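# Pour the ball from its gutter into the roofed box

## Task

Get the ball out of the gutter it rests in and into the box beside that same arm. The box has a roof and one open side. Pouring the ball in is allowed. The gutter holds the ball only while its open end is kept higher; if the handle is held upright, the ball rolls out. The task fails if the box is shifted, lifted, turned or tipped by more than a small amount.

## Robot and tools

SETUP. Three i2rt Big YAM arms (arm1, arm2, arm3) each carry a five-finger right hand and a wrist camera. Feet in the scene frame (metres, origin on the floor, +z up): arm1 at x=-1.710 y=+0.442 z=+0.929, arm2 at x=+0.005 y=+0.016 z=+0.900, arm3 at x=+1.713 y=+0.216 z=+0.943. Each foot faces along its own +x; the given quaternions (wxyz) show arm1 turned slightly, arm2 about -90 degrees and arm3 about 180 degrees about z. A hand reaches roughly 1.07 m from its joint1 axis. Fixed cameras: cam_end_1, cam_end_2, cam_gap_1, cam_gap_2, cam_side, cam_top; wrist cameras: arm1_cam_wrist, arm2_cam_wrist, arm3_cam_wrist.

HAND FRAME. The hand point sits 0.045 m ahead of the palm. Its +z runs along straight fingers, +y points out of the palm, +x crosses the palm away from the thumb. With joints 1, 5, 6 at zero and the hand level and forward, the palm faces down, thumb on the left. A bracket on the little-finger side of the wrist can strike things.

TOOL move. Arguments: arm1, arm2, arm3 (one object per arm, each optional) and cameras (list of names, ["all"], [] for none; omitted means none when an action is given, all when none is). Each arm object may hold:
- joints: a dict of absolute targets by name. Arm joints in radians: joint1_rad -2.879..2.879 (base turn, positive counter-clockwise from above), joint2_rad 0..3.141 (shoulder), joint3_rad 0..3.019 (elbow), joint4_rad -1.692..1.57 (hand pitch, positive lifts fingers), joint5_rad -1.57..1.57 (sideways swing, positive to arm's right), joint6_rad -2.094..2.094 (roll, positive clockwise seen from behind). Hand keys hand_little, hand_ring, hand_middle, hand_index, hand_thumb_bend use -1 (closed) to +1 (open/straight); hand_thumb_turn -1 puts the thumb opposite the fingers, +1 beside the palm. hand_force_limit (-1..1, about 0 to 10 N at the fingertip, 15 N for thumb motors) and hand_speed (-0.96..1, full speed from +0.48) are settings only.
- target: a single list of 7 numbers [x, y, z, qw, qx, qy, qz], an absolute pose of the hand point in the scene frame (metres, unit quaternion), in the same form as the printed hand line. The hand travels from its hand_target in a straight line. When target is used, joints may only contain the hand_ keys, otherwise the call is rejected.
- speed: top hand speed in m/s, 0.002 to 4.3, default 0.25; rotation capped at twice that in rad/s.
- min_time_s: 0.1 to 8 s, the shortest duration for this arm's joint motions (use with joints).
All parts start at once; hand paths of one call finish together, stop after 10 s, and an action never exceeds 15 s. Paths do not avoid obstacles. Hands lag, drift and may overshoot, especially near full stretch. Omitted arms or joints may still be pushing toward older targets.

TOOL wait: seconds (0 to 10) plus optional cameras; lets the sim run with no new command. zoom_image: camera and region [x0, y0, x1, y1] in pixels, at most 504 by 504, on that camera's newest image. show_instructions: no arguments, shows the reference page. finished_scene: optional scene=1; final, and the ball must stay in the box with nothing holding it.

RESULTS. "move" lists the arms commanded; "as last shown" marks an untouched arm whose statuses read "not commanded". "pictures" gives image order. hand and hand_target print pose of hand point. Statuses: done (within 1 cm and 2 degrees), off_target (resting away, maybe still pushing), time_out (a stop; on_its_own shows the held target), not_followed, "joint command not followed" or "pose unreachable" (a safety check refused the motion). hand_stopped_by gives six words for little, ring, middle, index, thumb_bend, thumb_turn: moving, target, force, stalled, fault. *_load_n give fingertip force in N, positive when pushed open. Joint velocities are rad/s; "within noise" means still. Joint torques wrap for joints 3 and 4 at ±28 N m. MOTOR HOT warns of heating; OVER-TEMPERATURE FAULT drops the arm; resend keys flagged limit_stop_at_motor_heat. After a refused move or a stop, the remaining calls of that reply are skipped.

GRIPPING. A finger motor moves only when its target changes by 0.002 or more, and locks when it arrives or its load reaches hand_force_limit. Scenes start at force limit 0 and hand_speed -0.8; close at -0.94 or slower for a soft grip. To squeeze harder, raise the limit and send a more closed target. The thumb turned in front can wrap objects 0.035 to 0.065 m thick; handles down to about 0.025 m can be held.

AVOID. Moving or tipping the box; knocking anything out of the work area; dropping the gutter or ball from a height; pressing two robots together (closing fingers on another hand counts); fast joints-only swings, which can slam; long outstretched holds that heat motors. The scene keeps running while you compose replies, holding the last command.

Each tool is called after "Call:" in YAML: its name, and indented under it one key for each argument.

Reference images:

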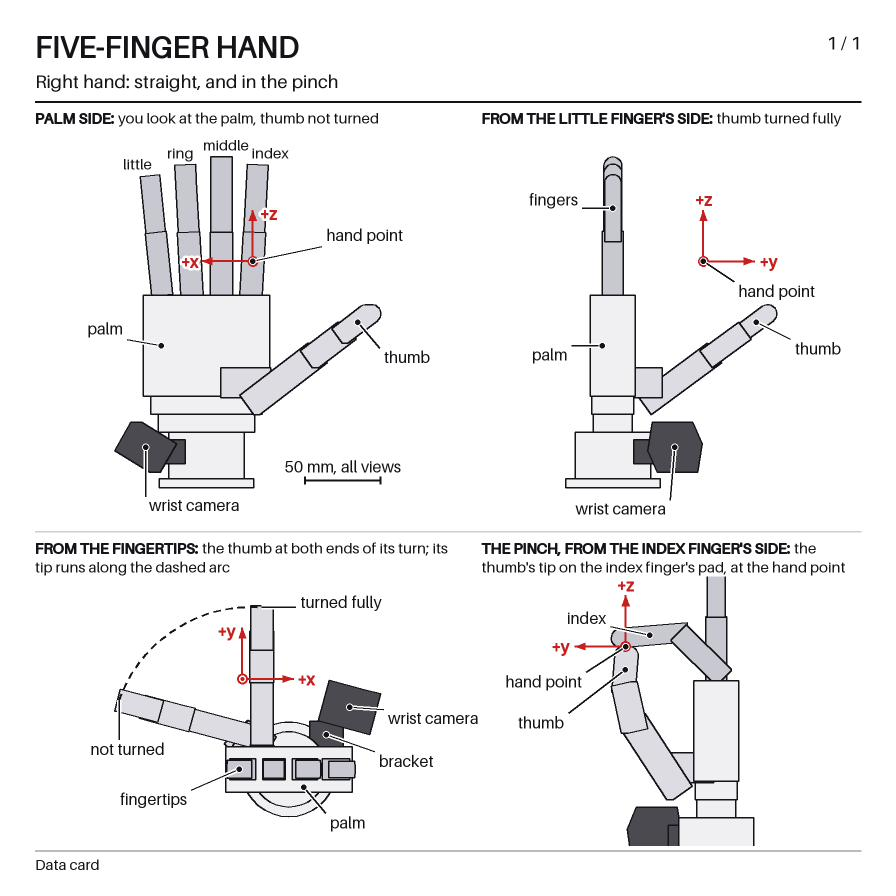

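## Session

Call:
move:

Scene clock: 0.00 s.
Joint torques (N m): no reading
Heat: arm1: hottest joint4_rad 37 °C; arm2: hottest joint4_rad 38 °C; arm3: hottest joint1_rad 37 °C.
Joint velocities: within noise
arm1.joint_positions: joint1_rad=+0.565 joint2_rad=+0.623 joint3_rad=+1.395 joint4_rad=-1.358 joint5_rad=+0.029 joint6_rad=-1.033 hand_little=+1.000 hand_ring=+1.000 hand_middle=+1.000 hand_index=+1.000 hand_thumb_turn=+1.000 hand_thumb_bend=+1.000 hand_force_limit=+0.000 hand_speed=-0.800
arm1.joint_status: not commanded
arm1.hand_stopped_by: target,target,target,target,target,target
arm1.little_load_n: 0.0
arm1.ring_load_n: 0.0
arm1.middle_load_n: 0.0
arm1.index_load_n: 0.0
arm1.thumb_bend_load_n: 0.0
arm1.thumb_turn_load_n: 0.0
arm1.hand: x=-1.4866 y=+0.4806 z=+1.4044 quat_wxyz=(-0.201, +0.879, -0.079, +0.425) (m; scene frame)
arm1.hand_target: x=-1.4873 y=+0.4803 z=+1.4111 quat_wxyz=(-0.204, +0.875, -0.079, +0.431) (m; scene frame)
arm1.hand_status: not commanded
arm2.joint_positions: joint1_rad=-0.603 joint2_rad=+0.627 joint3_rad=+1.417 joint4_rad=-1.226 joint5_rad=+0.146 joint6_rad=-1.569 hand_little=+1.000 hand_ring=+1.000 hand_middle=+1.000 hand_index=+1.000 hand_thumb_turn=+1.000 hand_thumb_bend=+1.000 hand_force_limit=+0.000 hand_speed=-0.800
arm2.joint_status: not commanded
arm2.hand_stopped_by: target,target,target,target,target,target
arm2.little_load_n: 0.0
arm2.ring_load_n: 0.0
arm2.middle_load_n: 0.0
arm2.index_load_n: 0.0
arm2.thumb_bend_load_n: 0.0
arm2.thumb_turn_load_n: 0.0
arm2.hand: x=-0.2034 y=-0.1324 z=+1.4443 quat_wxyz=(+0.507, +0.352, -0.763, +0.192) (m; scene frame)
arm2.hand_target: x=-0.2022 y=-0.1306 z=+1.4562 quat_wxyz=(+0.517, +0.348, -0.757, +0.198) (m; scene frame)
arm2.hand_status: not commanded
arm3.joint_positions: joint1_rad=+0.812 joint2_rad=+0.649 joint3_rad=+1.379 joint4_rad=-1.341 joint5_rad=-0.058 joint6_rad=-1.526 hand_little=+1.000 hand_ring=+1.000 hand_middle=+1.000 hand_index=+1.000 hand_thumb_turn=+1.000 hand_thumb_bend=+1.000 hand_force_limit=+0.000 hand_speed=-0.800
arm3.joint_status: not commanded
arm3.hand_stopped_by: target,target,target,target,target,target
arm3.little_load_n: 0.0
arm3.ring_load_n: 0.0
arm3.middle_load_n: 0.0
arm3.index_load_n: 0.0
arm3.thumb_bend_load_n: 0.0
arm3.thumb_turn_load_n: 0.0
arm3.hand: x=+1.5332 y=+0.0333 z=+1.4262 quat_wxyz=(+0.386, +0.415, -0.785, +0.250) (m; scene frame)
arm3.hand_target: x=+1.5334 y=+0.0335 z=+1.4376 quat_wxyz=(+0.396, +0.412, -0.779, +0.256) (m; scene frame)
arm3.hand_status: not commanded
pictures: arm1_cam_wrist, arm2_cam_wrist, arm3_cam_wrist, cam_end_1, cam_end_2, cam_gap_1, cam_gap_2, cam_side, cam_top

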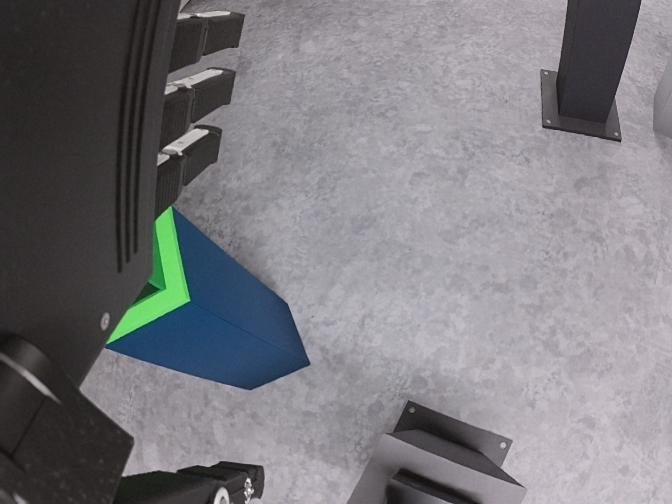

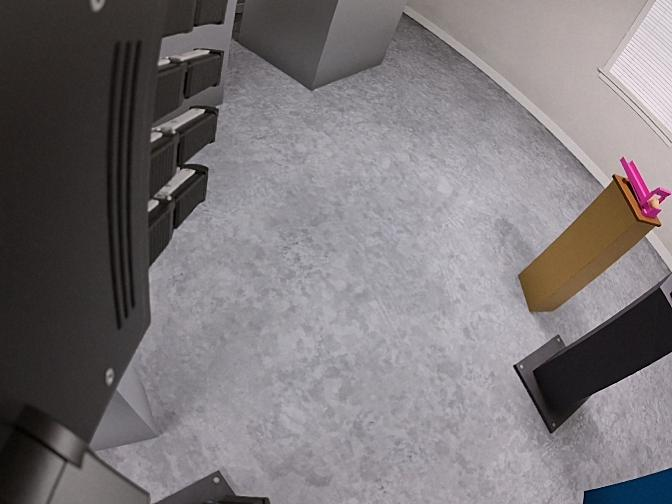

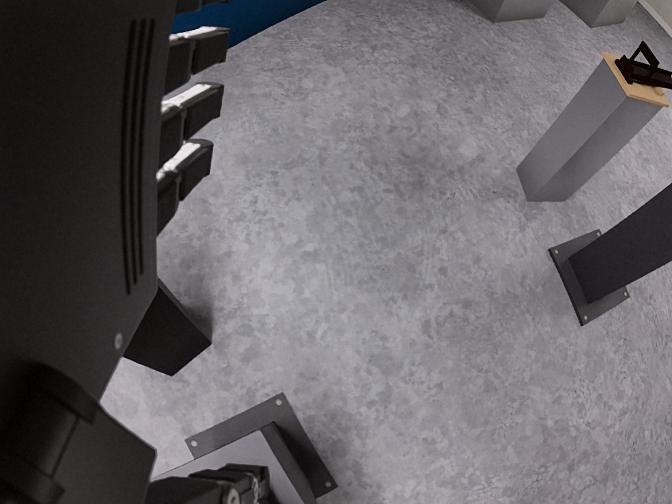

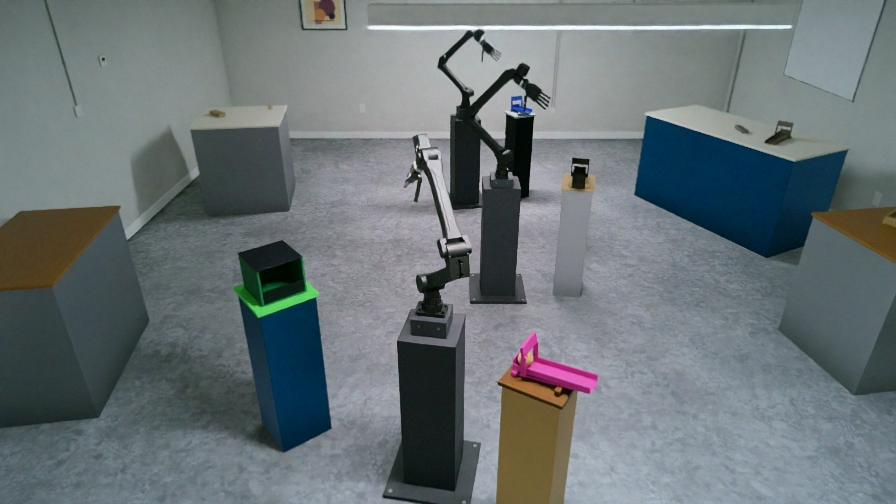

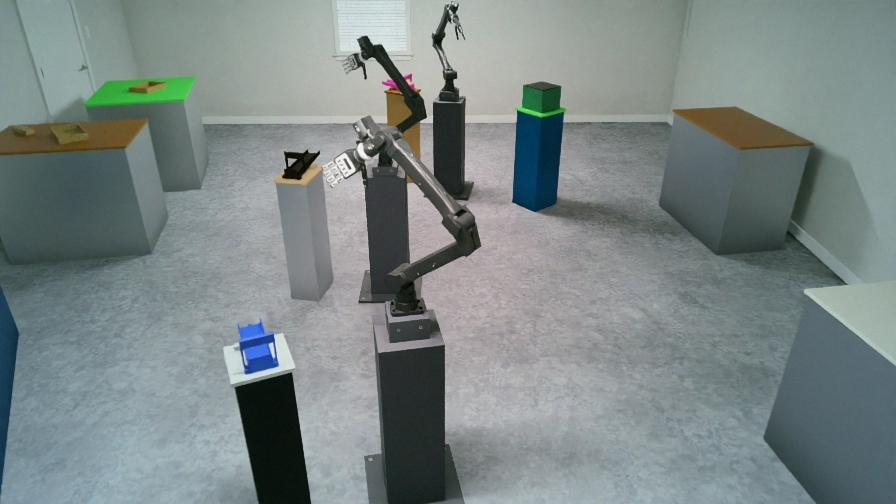

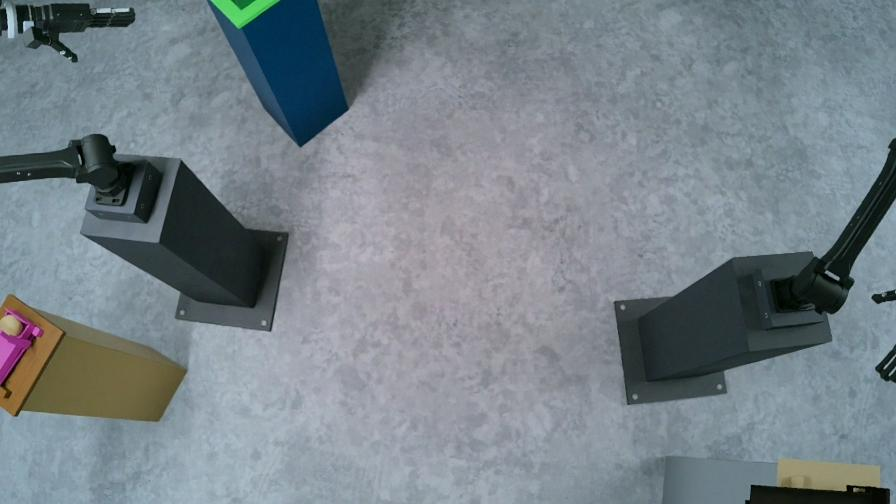

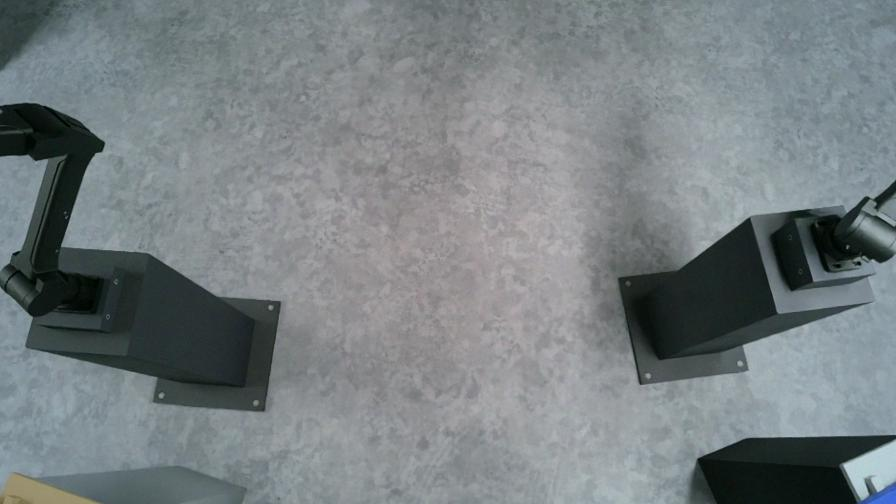

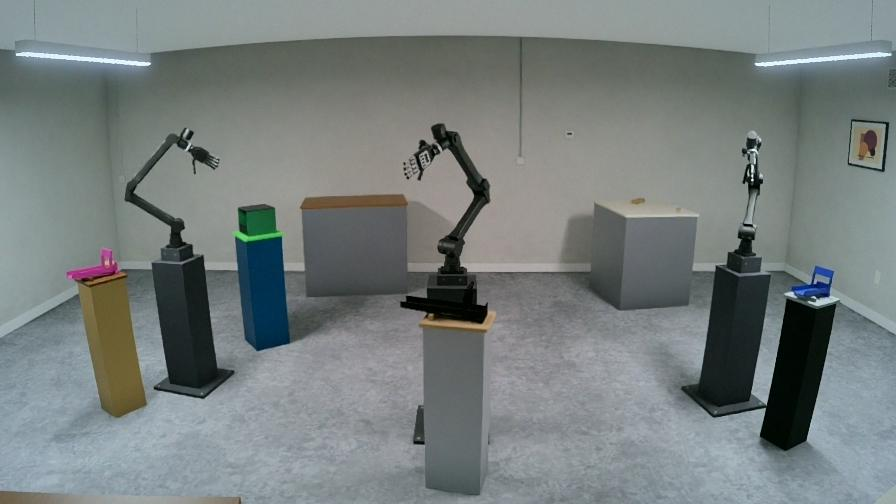

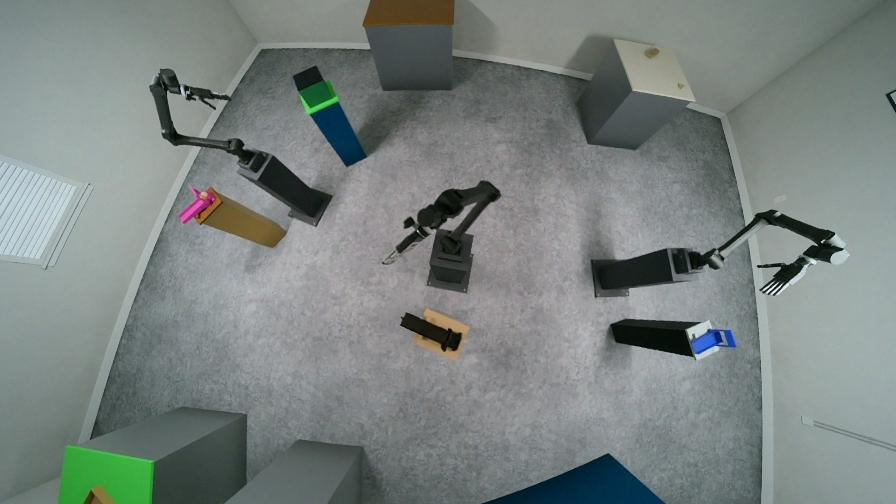

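Call:
zoom_image:
  camera: "cam_end_1"
  region: [460, 310, 640, 430]

Call:
zoom_image:
  camera: "cam_end_1"
  region: [210, 220, 350, 330]

Call:
zoom_image:
  camera: "cam_top"
  region: [150, 50, 350, 250]

Call:
zoom_image:
  camera: "cam_gap_1"
  region: [0, 280, 120, 420]

Call:
zoom_image:
  camera: "cam_side"
  region: [50, 180, 300, 320]

Call:
zoom_image:
  camera: "arm2_cam_wrist"
  region: [560, 120, 672, 260]

Scaled by 2.800 from the camera's image (finer frame: 1280x720).

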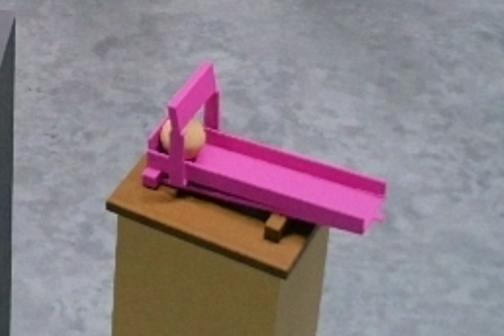

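Scaled by 3.600 from the camera's image (finer frame: 1280x720).

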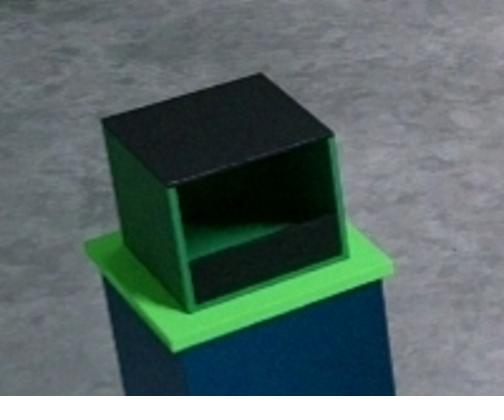

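Scaled by 2.520 from the camera's image (finer frame: 1280x720).

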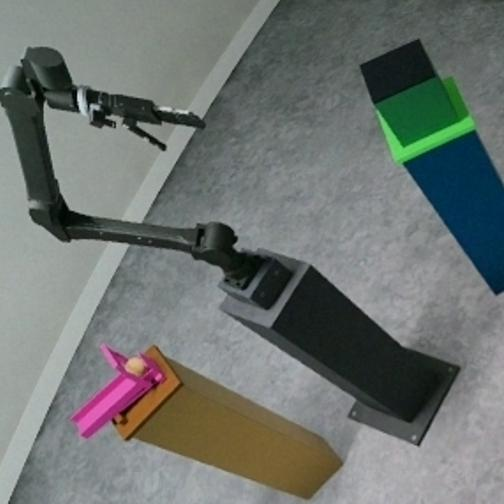

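Scaled by 3.600 from the camera's image (finer frame: 1280x720).

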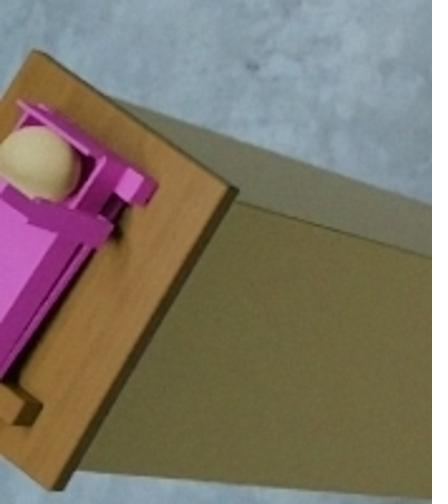

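Scaled by 2.016 from the camera's image (finer frame: 1280x720).

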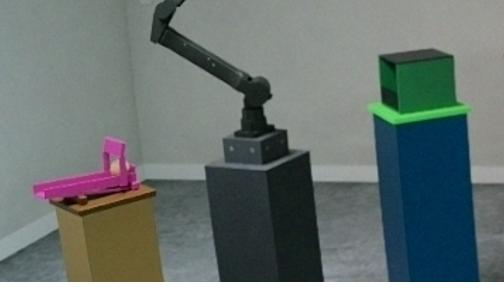

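Scaled by 3.600 from the camera's image (finer frame: 960x720).

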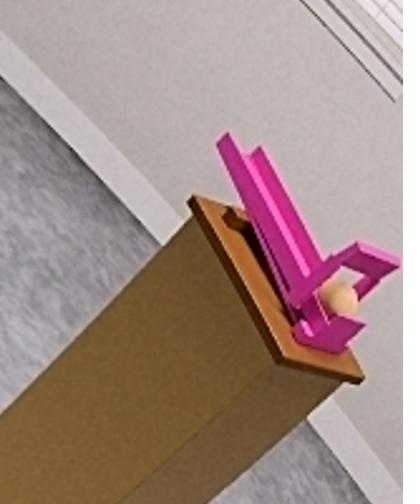

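Call:
move:
  arm1: {"joints": {"joint1_rad": 1.2, "joint4_rad": -1.1, "joint6_rad": -1.3}}
  cameras: ["arm1_cam_wrist"]

Call:
zoom_image:
  camera: "arm1_cam_wrist"
  region: [100, 0, 604, 504]

Scene clock: 15.40 s.
Joint torques (N m): arm1=[-0.15 2.55 7.86 2.28 -0.01 -0.14] | arm2=[1.61 1.26 10.36 2.19 -0.06 -0.08] | arm3=[0.32 1.67 9.07 2.28 0 -0.07]
Heat: arm1: hottest joint4_rad 37 °C; arm2: hottest joint4_rad 38 °C; arm3: hottest joint1_rad 37 °C.
move: arm1 done
Joint velocities: within noise
arm1.joint_positions: joint1_rad=+1.188 joint2_rad=+0.623 joint3_rad=+1.395 joint4_rad=-1.117 joint5_rad=+0.029 joint6_rad=-1.288 hand_little=+1.000 hand_ring=+1.000 hand_middle=+1.000 hand_index=+1.000 hand_thumb_turn=+1.000 hand_thumb_bend=+1.000 hand_force_limit=+0.000 hand_speed=-0.800
arm1.joint_status: all done
arm1.hand_stopped_by: target,target,target,target,target,target
arm1.little_load_n: -0.5
arm1.ring_load_n: 0.0
arm1.middle_load_n: -0.5
arm1.index_load_n: 0.0
arm1.thumb_bend_load_n: 0.0
arm1.thumb_turn_load_n: 0.0
arm1.hand: x=-1.5162 y=+0.6300 z=+1.4676 quat_wxyz=(-0.340, +0.769, +0.276, +0.465)
arm1.hand_target: x=-1.5179 y=+0.6319 z=+1.4789 quat_wxyz=(-0.347, +0.758, +0.282, +0.475)
arm1.hand_status: not commanded
arm2, arm3: as last shown
arm1_cam_wrist: T_world_to_cam=[[0.84198, -0.5374, -0.04758, 1.68819], [-0.43604, -0.62592, -0.6466, 0.68033], [0.31771, 0.56518, -0.76134, 1.34936]] pos_world=[-1.55347, 0.57045, 1.54756]

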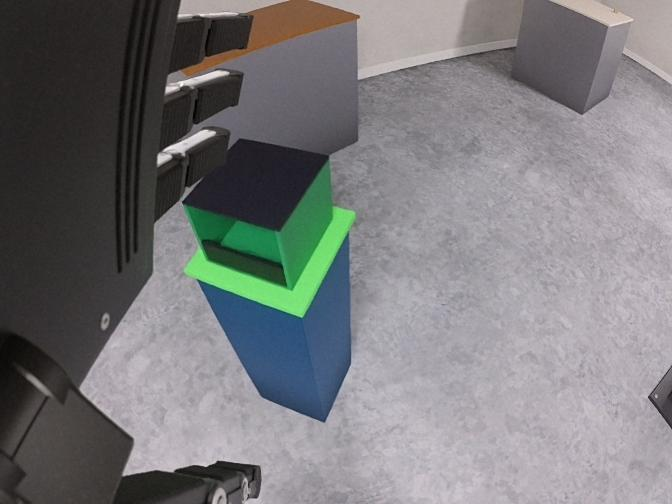

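Scaled by 1.000.

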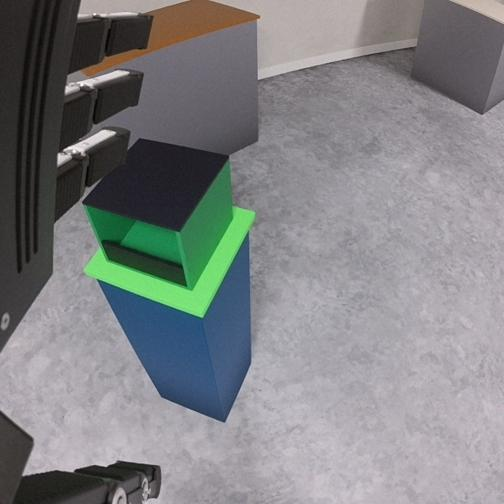

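Call:
move:
  arm1: {"joints": {"joint1_rad": -2.05, "joint4_rad": -1.35, "joint6_rad": -1.3}}
  cameras: ["arm1_cam_wrist", "cam_side", "cam_top", "cam_end_1", "cam_end_2"]

Call:
zoom_image:
  camera: "arm1_cam_wrist"
  region: [200, 50, 500, 350]

Call:
zoom_image:
  camera: "cam_side"
  region: [215, 190, 305, 260]

Call:
zoom_image:
  camera: "cam_top"
  region: [280, 55, 360, 125]

Call:
zoom_image:
  camera: "cam_end_2"
  region: [490, 70, 590, 130]

Call:
zoom_image:
  camera: "cam_side"
  region: [50, 235, 150, 305]

Scene clock: 30.57 s.
Joint torques (N m): arm1=[-2.32 2.37 7.71 0.99 0.07 -0.09] | arm2=[1.61 1.61 10.37 2.33 -0.01 -0.06] | arm3=[0.32 1.67 9.06 2.28 -0.01 -0.06]
Heat: arm1: hottest joint4_rad 37 °C; arm2: hottest joint4_rad 38 °C; arm3: hottest joint3_rad 38 °C.
move: arm1 done
Joint velocities: within noise
arm1.joint_positions: joint1_rad=-2.038 joint2_rad=+0.623 joint3_rad=+1.395 joint4_rad=-1.339 joint5_rad=+0.029 joint6_rad=-1.288 hand_little=+1.000 hand_ring=+1.000 hand_middle=+1.000 hand_index=+1.000 hand_thumb_turn=+1.000 hand_thumb_bend=+1.000 hand_force_limit=+0.000 hand_speed=-0.800
arm1.joint_status: all done
arm1.hand_stopped_by: target,target,target,target,target,target
arm1.little_load_n: 0.0
arm1.ring_load_n: 0.0
arm1.middle_load_n: 0.0
arm1.index_load_n: 0.0
arm1.thumb_bend_load_n: 0.0
arm1.thumb_turn_load_n: 0.0
arm1.hand: x=-1.8870 y=+0.2911 z=+1.4198 quat_wxyz=(+0.407, +0.270, -0.834, +0.257)
arm1.hand_target: x=-1.8873 y=+0.2961 z=+1.4245 quat_wxyz=(+0.411, +0.270, -0.833, +0.252)
arm1.hand_status: not commanded
arm2, arm3: as last shown
pictures: arm1_cam_wrist, cam_end_1, cam_end_2, cam_side, cam_top
arm1_cam_wrist: T_world_to_cam=[[-0.79008, 0.61261, -0.02187, -1.63508], [0.55173, 0.6951, -0.46091, 1.49135], [-0.26715, -0.37622, -0.88718, 0.97133]] pos_world=[-1.85516, 0.33047, 1.51336]

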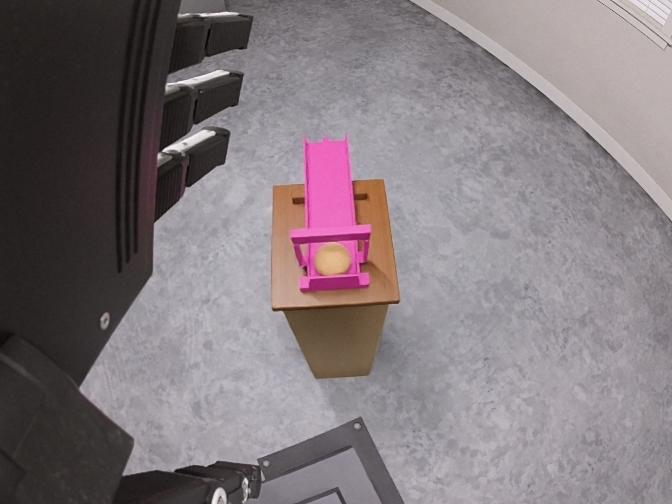

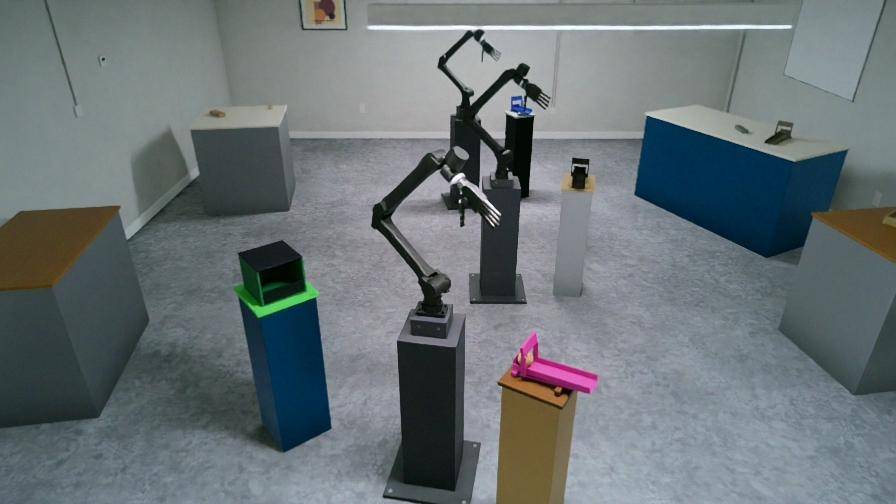

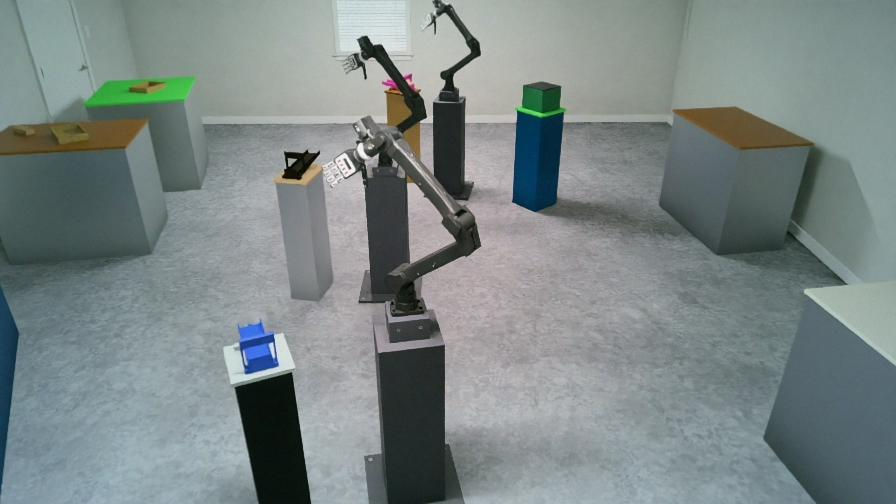

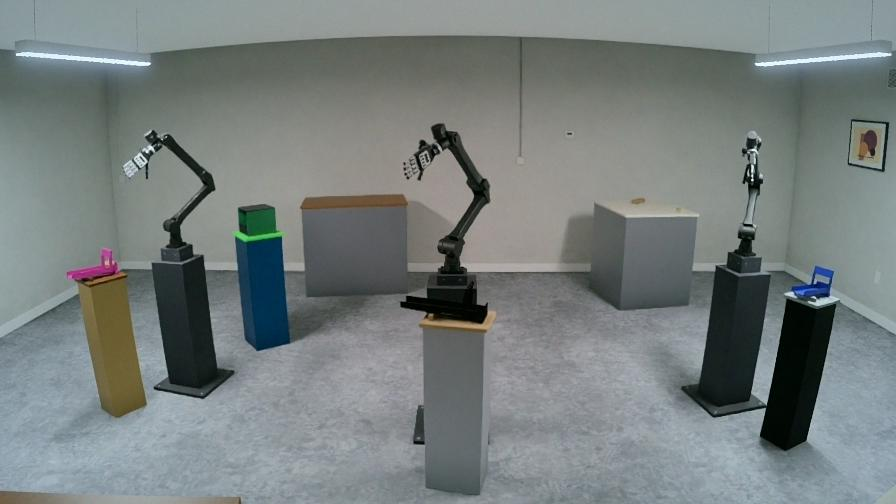

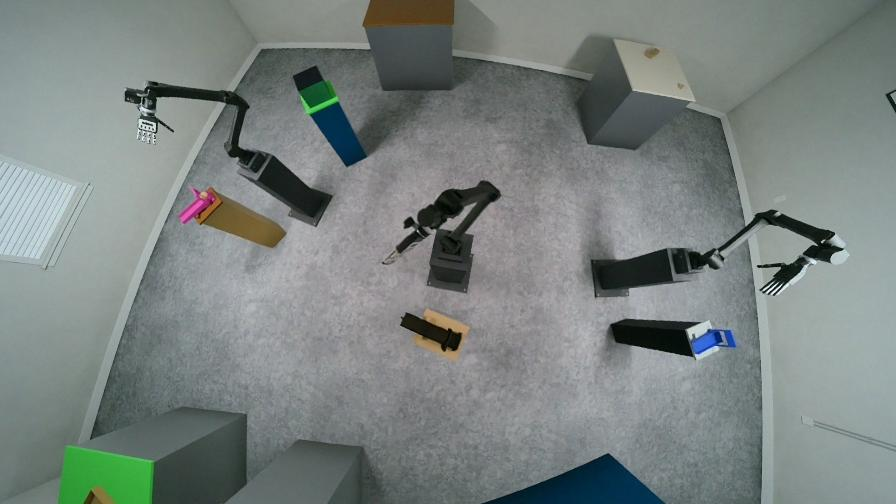

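Scaled by 1.680 from the camera's image (finer frame: 960x720).

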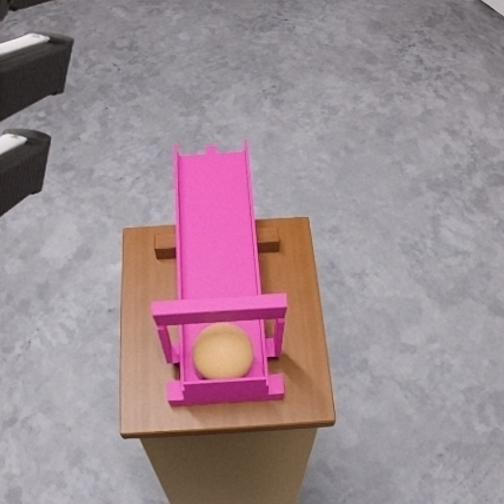

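Scaled by 5.600 from the camera's image (finer frame: 1280x720).

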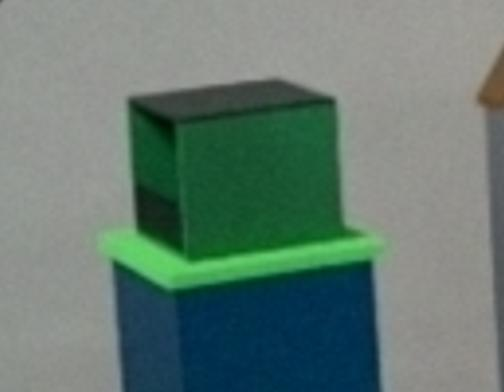

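Scaled by 6.300 from the camera's image (finer frame: 1280x720).

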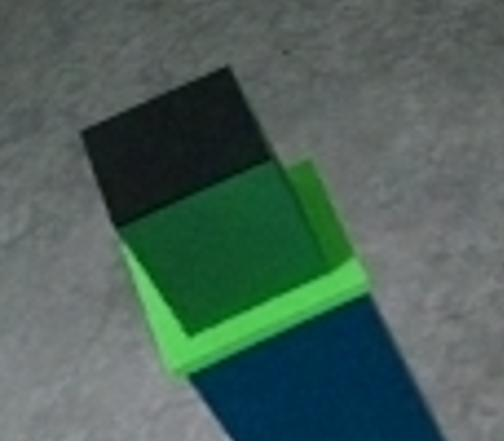

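Scaled by 5.040 from the camera's image (finer frame: 1280x720).

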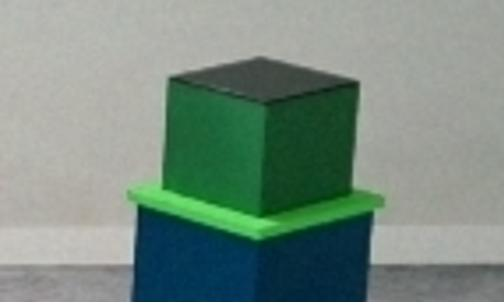

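Scaled by 5.040 from the camera's image (finer frame: 1280x720).

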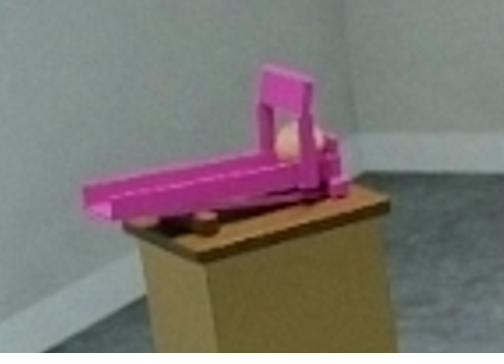

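Call:
move:
  arm1: {"target": [-1.99, 0.13, 1.12, -0.1715, 0.2449, 0.7816, -0.5473], "speed": 0.3, "joints": {"hand_thumb_turn": -1.0}}
  cameras: ["arm1_cam_wrist", "cam_end_1", "cam_side"]

Scene clock: 67.57 s.
Joint torques (N m): arm1=[-1.96 -1.32 7.38 2.29 0.08 0.17] | arm2=[1.85 1.32 10.4 2.3 -0.03 -0.07] | arm3=[0.26 1.73 9.07 2.29 -0.01 -0.06]
Heat: arm1: hottest joint4_rad 37 °C; arm2: hottest joint4_rad 38 °C; arm3: hottest joint3_rad 39 °C.
move: arm1 done
Joint velocities: within noise
arm1.joint_positions: joint1_rad=-2.312 joint2_rad=+0.891 joint3_rad=+0.570 joint4_rad=-0.037 joint5_rad=-0.314 joint6_rad=-0.116 hand_little=+1.000 hand_ring=+1.000 hand_middle=+1.000 hand_index=+1.000 hand_thumb_turn=-1.000 hand_thumb_bend=+1.000 hand_force_limit=+0.000 hand_speed=-0.800
arm1.joint_status: all done
arm1.hand_stopped_by: target,target,target,target,target,target
arm1.little_load_n: 0.0
arm1.ring_load_n: 0.0
arm1.middle_load_n: 0.0
arm1.index_load_n: 0.0
arm1.thumb_bend_load_n: 0.0
arm1.thumb_turn_load_n: 0.0
arm1.hand: x=-1.9880 y=+0.1274 z=+1.1286 quat_wxyz=(+0.173, -0.235, -0.782, +0.550)
arm1.hand_target: x=-1.9898 y=+0.1301 z=+1.1200 quat_wxyz=(+0.171, -0.245, -0.782, +0.547)
arm1.hand_status: done (0.009 m and 1.2 deg from the pose sent, 0.356 m and 74.5 deg at the start)
arm2, arm3: as last shown
arm1_cam_wrist: T_world_to_cam=[[-0.05633, 0.38117, -0.92279, 0.88411], [0.99789, -0.00831, -0.06435, 2.05566], [-0.0322, -0.92447, -0.3799, 0.58891]] pos_world=[-1.98257, 0.22451, 1.17185]

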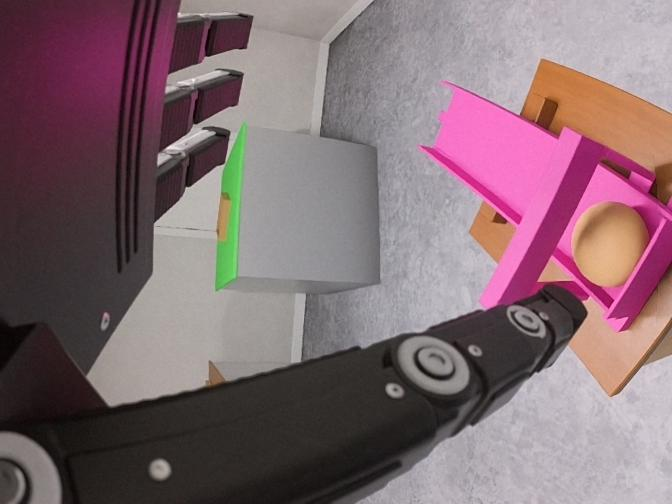

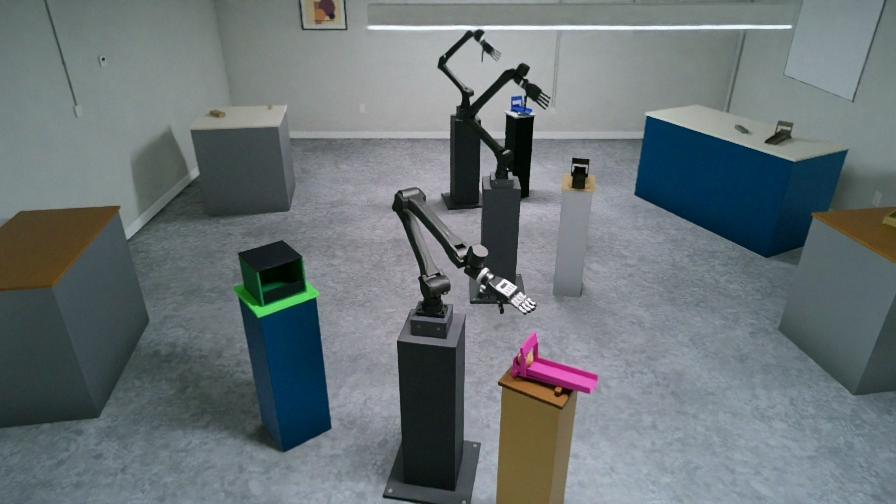

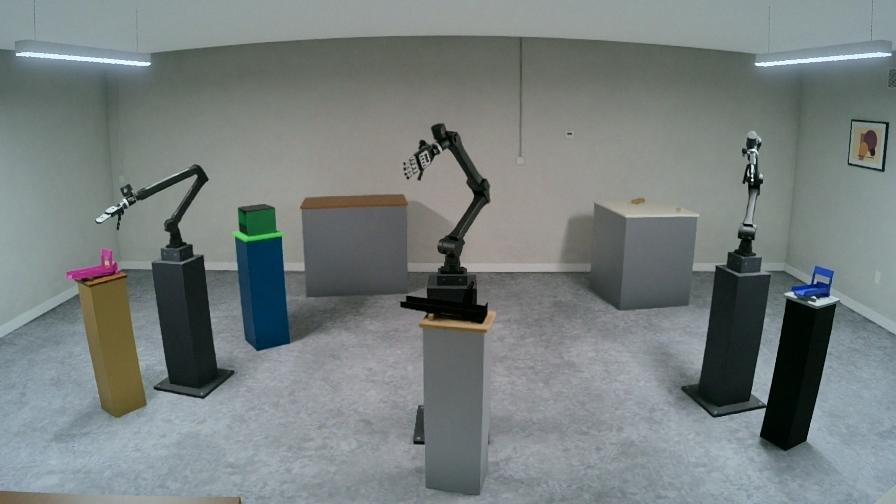

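Call:
zoom_image:
  camera: "arm1_cam_wrist"
  region: [400, 50, 672, 400]

Scaled by 1.440 from the camera's image (finer frame: 960x720).

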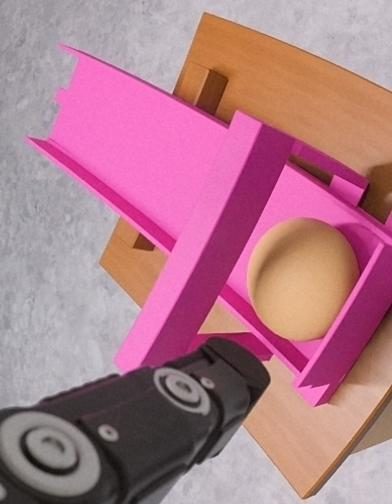

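Call:
zoom_image:
  camera: "arm1_cam_wrist"
  region: [470, 110, 672, 312]

Call:
zoom_image:
  camera: "cam_end_1"
  region: [495, 320, 615, 410]

Call:
zoom_image:
  camera: "cam_side"
  region: [60, 190, 150, 290]

Scaled by 2.495 from the camera's image (finer frame: 960x720).

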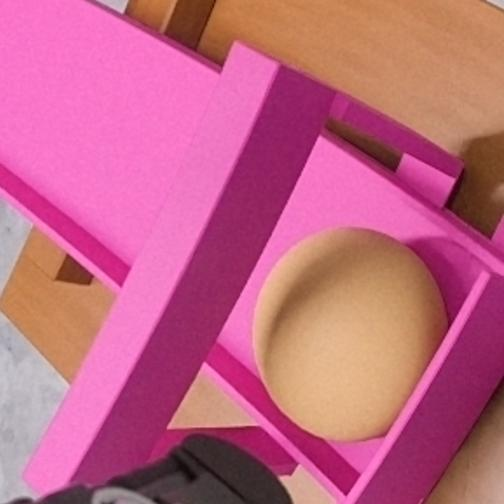

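Scaled by 4.200 from the camera's image (finer frame: 1280x720).

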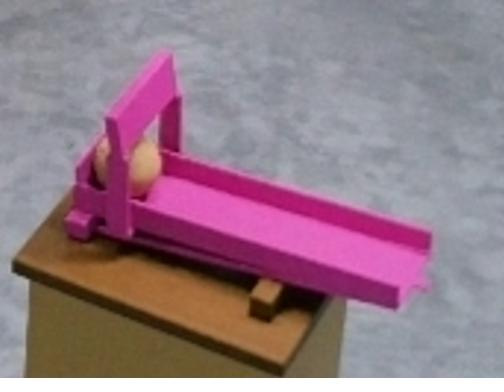

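Scaled by 5.040 from the camera's image (finer frame: 1280x720).

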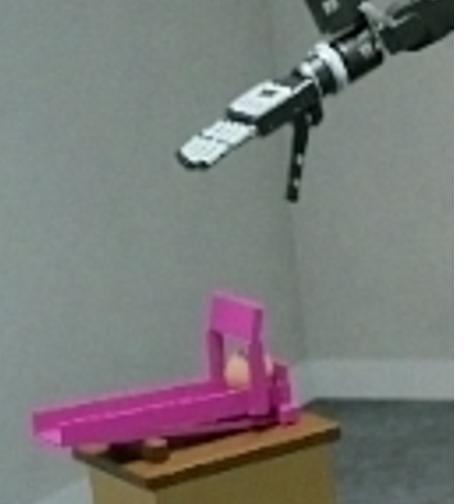

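Call:
zoom_image:
  camera: "cam_side"
  region: [90, 240, 130, 280]

Call:
zoom_image:
  camera: "cam_end_1"
  region: [505, 325, 565, 385]

Scaled by 12.600 from the camera's image (finer frame: 1280x720).

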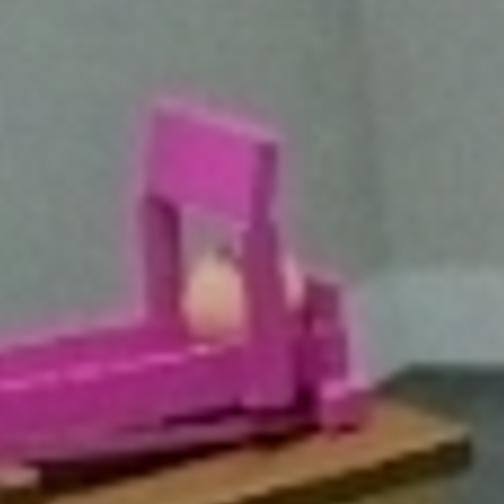

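Scaled by 8.400 from the camera's image (finer frame: 1280x720).

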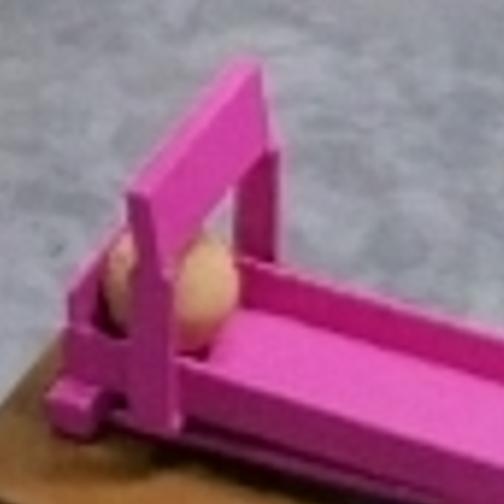

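Call:
move:
  arm1: {"target": [-1.92, 0.15, 1.03, -0.2280, 0.1930, 0.6150, -0.7295], "speed": 0.3}
  cameras: ["arm1_cam_wrist"]

Scene clock: 144.43 s.
Joint torques (N m): arm1=[-1.32 -0.85 5.79 1.18 -0.1 0.05] | arm2=[1.49 1.2 10.41 2.22 -0.02 -0.11] | arm3=[0.26 1.73 9.07 2.26 0 -0.06]
Heat: arm1: hottest joint4_rad 37 °C; arm2: hottest joint3_rad 38 °C; arm3: hottest joint3_rad 40 °C.
move: arm1 not_followed
Joint velocities: within noise
arm1.joint_positions: joint1_rad=-2.256 joint2_rad=+1.019 joint3_rad=+0.053 joint4_rad=+0.974 joint5_rad=-0.246 joint6_rad=-0.013 hand_little=+1.000 hand_ring=+1.000 hand_middle=+1.000 hand_index=+1.000 hand_thumb_turn=-1.000 hand_thumb_bend=+1.000 hand_force_limit=+0.000 hand_speed=-0.800
arm1.joint_status: not commanded
arm1.hand_stopped_by: target,target,target,target,target,target
arm1.little_load_n: 0.0
arm1.ring_load_n: 0.0
arm1.middle_load_n: 0.0
arm1.index_load_n: 0.0
arm1.thumb_bend_load_n: 0.0
arm1.thumb_turn_load_n: 0.0
arm1.on_its_own: joint1_rad is held at -2.256, not at its first target -2.320; joint3_rad is held at +0.053, not at its first target +0.555; joint4_rad is held at +0.963, not at its first target -0.021; joint5_rad is held at -0.248, not at its first target -0.311; joint6_rad is held at -0.013, not at its first target -0.104
arm1.hand: x=-1.9304 y=+0.1551 z=+1.0445 quat_wxyz=(+0.227, -0.207, -0.673, +0.672)
arm1.hand_target: x=-1.9296 y=+0.1552 z=+1.0441 quat_wxyz=(+0.226, -0.207, -0.675, +0.671)
arm1.hand_status: not_followed (0.019 m and 9.5 deg from the pose sent, 0.122 m and 29.3 deg at the start)
arm2, arm3: as last shown
led back after a hold (arm1 arm): the arm was led back toward your command in small steps, so it may still be short of it.
pose unreachable (arm1 arm): on one or more control steps of this call this arm could not follow its commanded pose, so it was not sent that pose on those steps. On the call's last step it was still not sent that pose. It may still have moved: this result reports where it is.
cause: moving toward the commanded pose would bring two parts of the arm too close to each other.
arm1_cam_wrist: T_world_to_cam=[[-0.25072, 0.12095, -0.96047, 0.50364], [0.96208, -0.07898, -0.26109, 2.14037], [-0.10743, -0.98951, -0.09656, 0.15338]] pos_world=[-1.91645, 0.2599, 1.05736]

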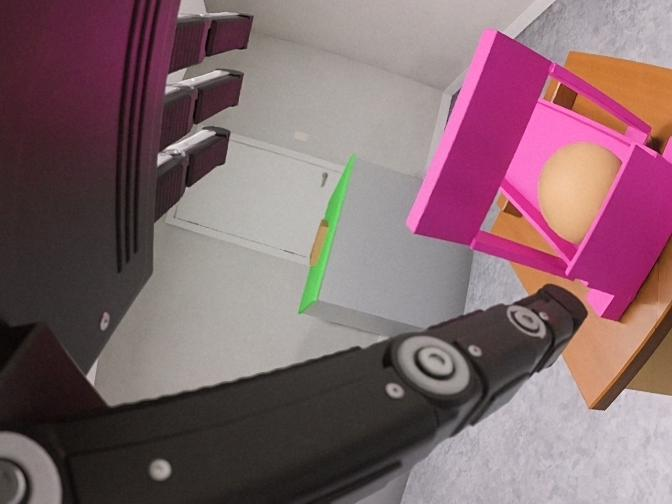

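Call:
zoom_image:
  camera: "arm1_cam_wrist"
  region: [390, 10, 672, 330]

Scaled by 1.575 from the camera's image (finer frame: 960x720).

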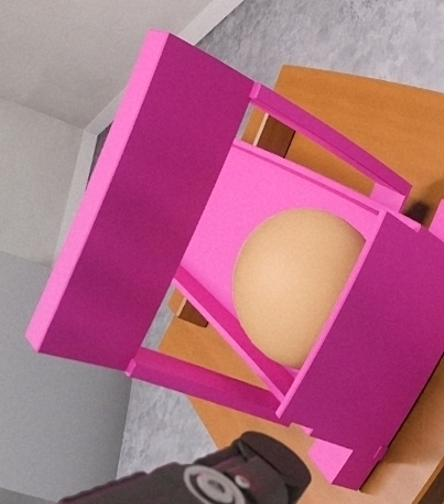

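Call:
move:
  arm1: {"target": [-1.9787, 0.0492, 1.02, -0.1660, 0.2606, 0.8021, -0.5110], "speed": 0.25, "joints": {"hand_thumb_bend": 0.35}}
  cameras: ["arm1_cam_wrist", "cam_side"]

Call:
zoom_image:
  camera: "cam_side"
  region: [60, 200, 150, 290]

Call:
zoom_image:
  camera: "arm1_cam_wrist"
  region: [200, 60, 600, 460]

Scene clock: 232.93 s.
Joint torques (N m): arm1=[0.09 -4.07 9.81 0.99 0.11 0.04] | arm2=[2.02 1.03 10.32 2.17 -0.03 -0.06] | arm3=[0.21 1.67 9.07 2.28 0 -0.06]
Heat: arm1: hottest joint4_rad 36 °C; arm2: hottest joint3_rad 39 °C; arm3: hottest joint3_rad 41 °C.
move: arm1 off_target
Joint velocities: within noise
arm1.joint_positions: joint1_rad=-2.087 joint2_rad=+1.246 joint3_rad=+0.502 joint4_rad=+0.297 joint5_rad=-0.064 joint6_rad=-0.014 hand_little=+1.000 hand_ring=+1.000 hand_middle=+1.000 hand_index=+1.000 hand_thumb_turn=-1.000 hand_thumb_bend=+0.350 hand_force_limit=+0.000 hand_speed=-0.800
arm1.joint_status: all done
arm1.hand_stopped_by: target,target,target,target,target,target
arm1.little_load_n: 0.0
arm1.ring_load_n: -0.5
arm1.middle_load_n: 0.0
arm1.index_load_n: 0.0
arm1.thumb_bend_load_n: 0.0
arm1.thumb_turn_load_n: 0.0
arm1.hand: x=-1.9737 y=+0.0633 z=+1.0108 quat_wxyz=(+0.166, -0.266, -0.803, +0.506)
arm1.hand_target: x=-1.9782 y=+0.0497 z=+1.0205 quat_wxyz=(+0.166, -0.260, -0.802, +0.511)
arm1.hand_status: off_target (0.018 m and 0.8 deg from the pose sent, 0.119 m and 25.5 deg at the start)
arm2, arm3: as last shown
arm3.little_load_n: -0.5
arm1_cam_wrist: T_world_to_cam=[[0.0301, 0.45226, -0.89138, 0.93499], [0.9986, -0.05241, 0.00713, 1.96524], [-0.04349, -0.89034, -0.45321, 0.53497]] pos_world=[-1.96737, 0.15645, 1.06186]

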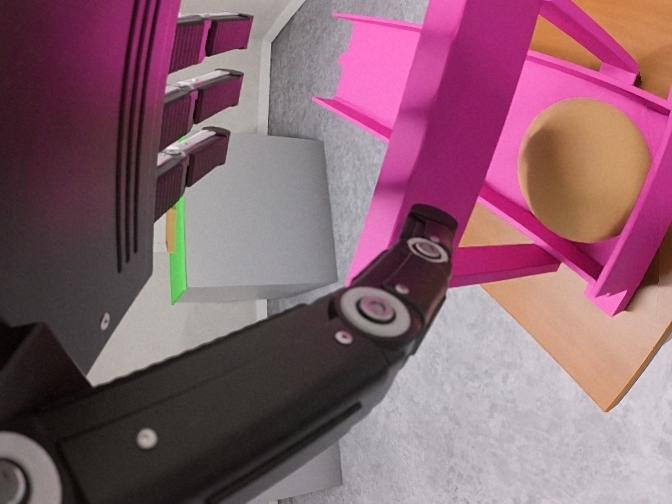

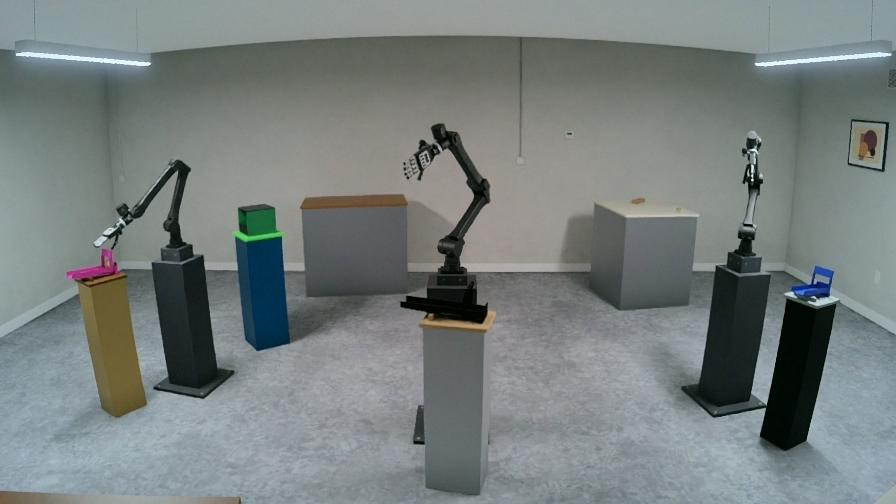

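Scaled by 5.600 from the camera's image (finer frame: 1280x720).

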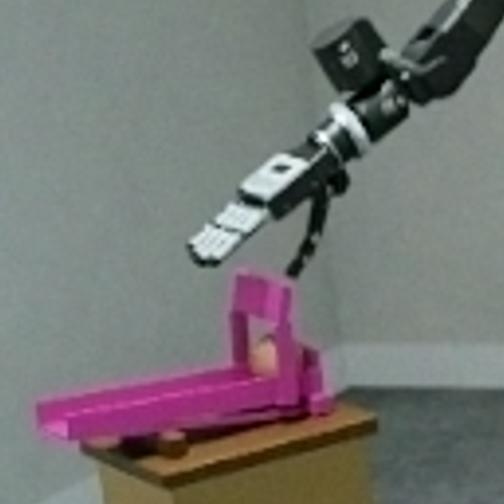

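Scaled by 1.260 from the camera's image (finer frame: 960x720).

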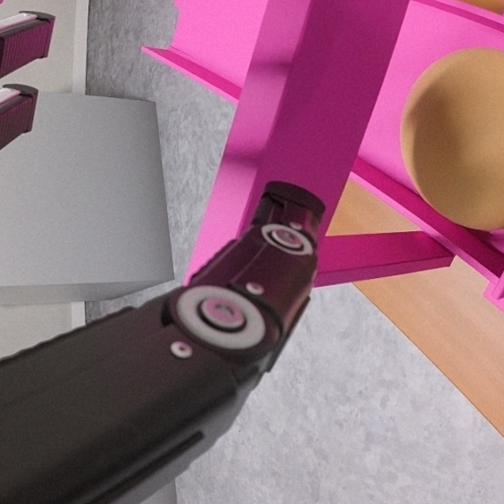

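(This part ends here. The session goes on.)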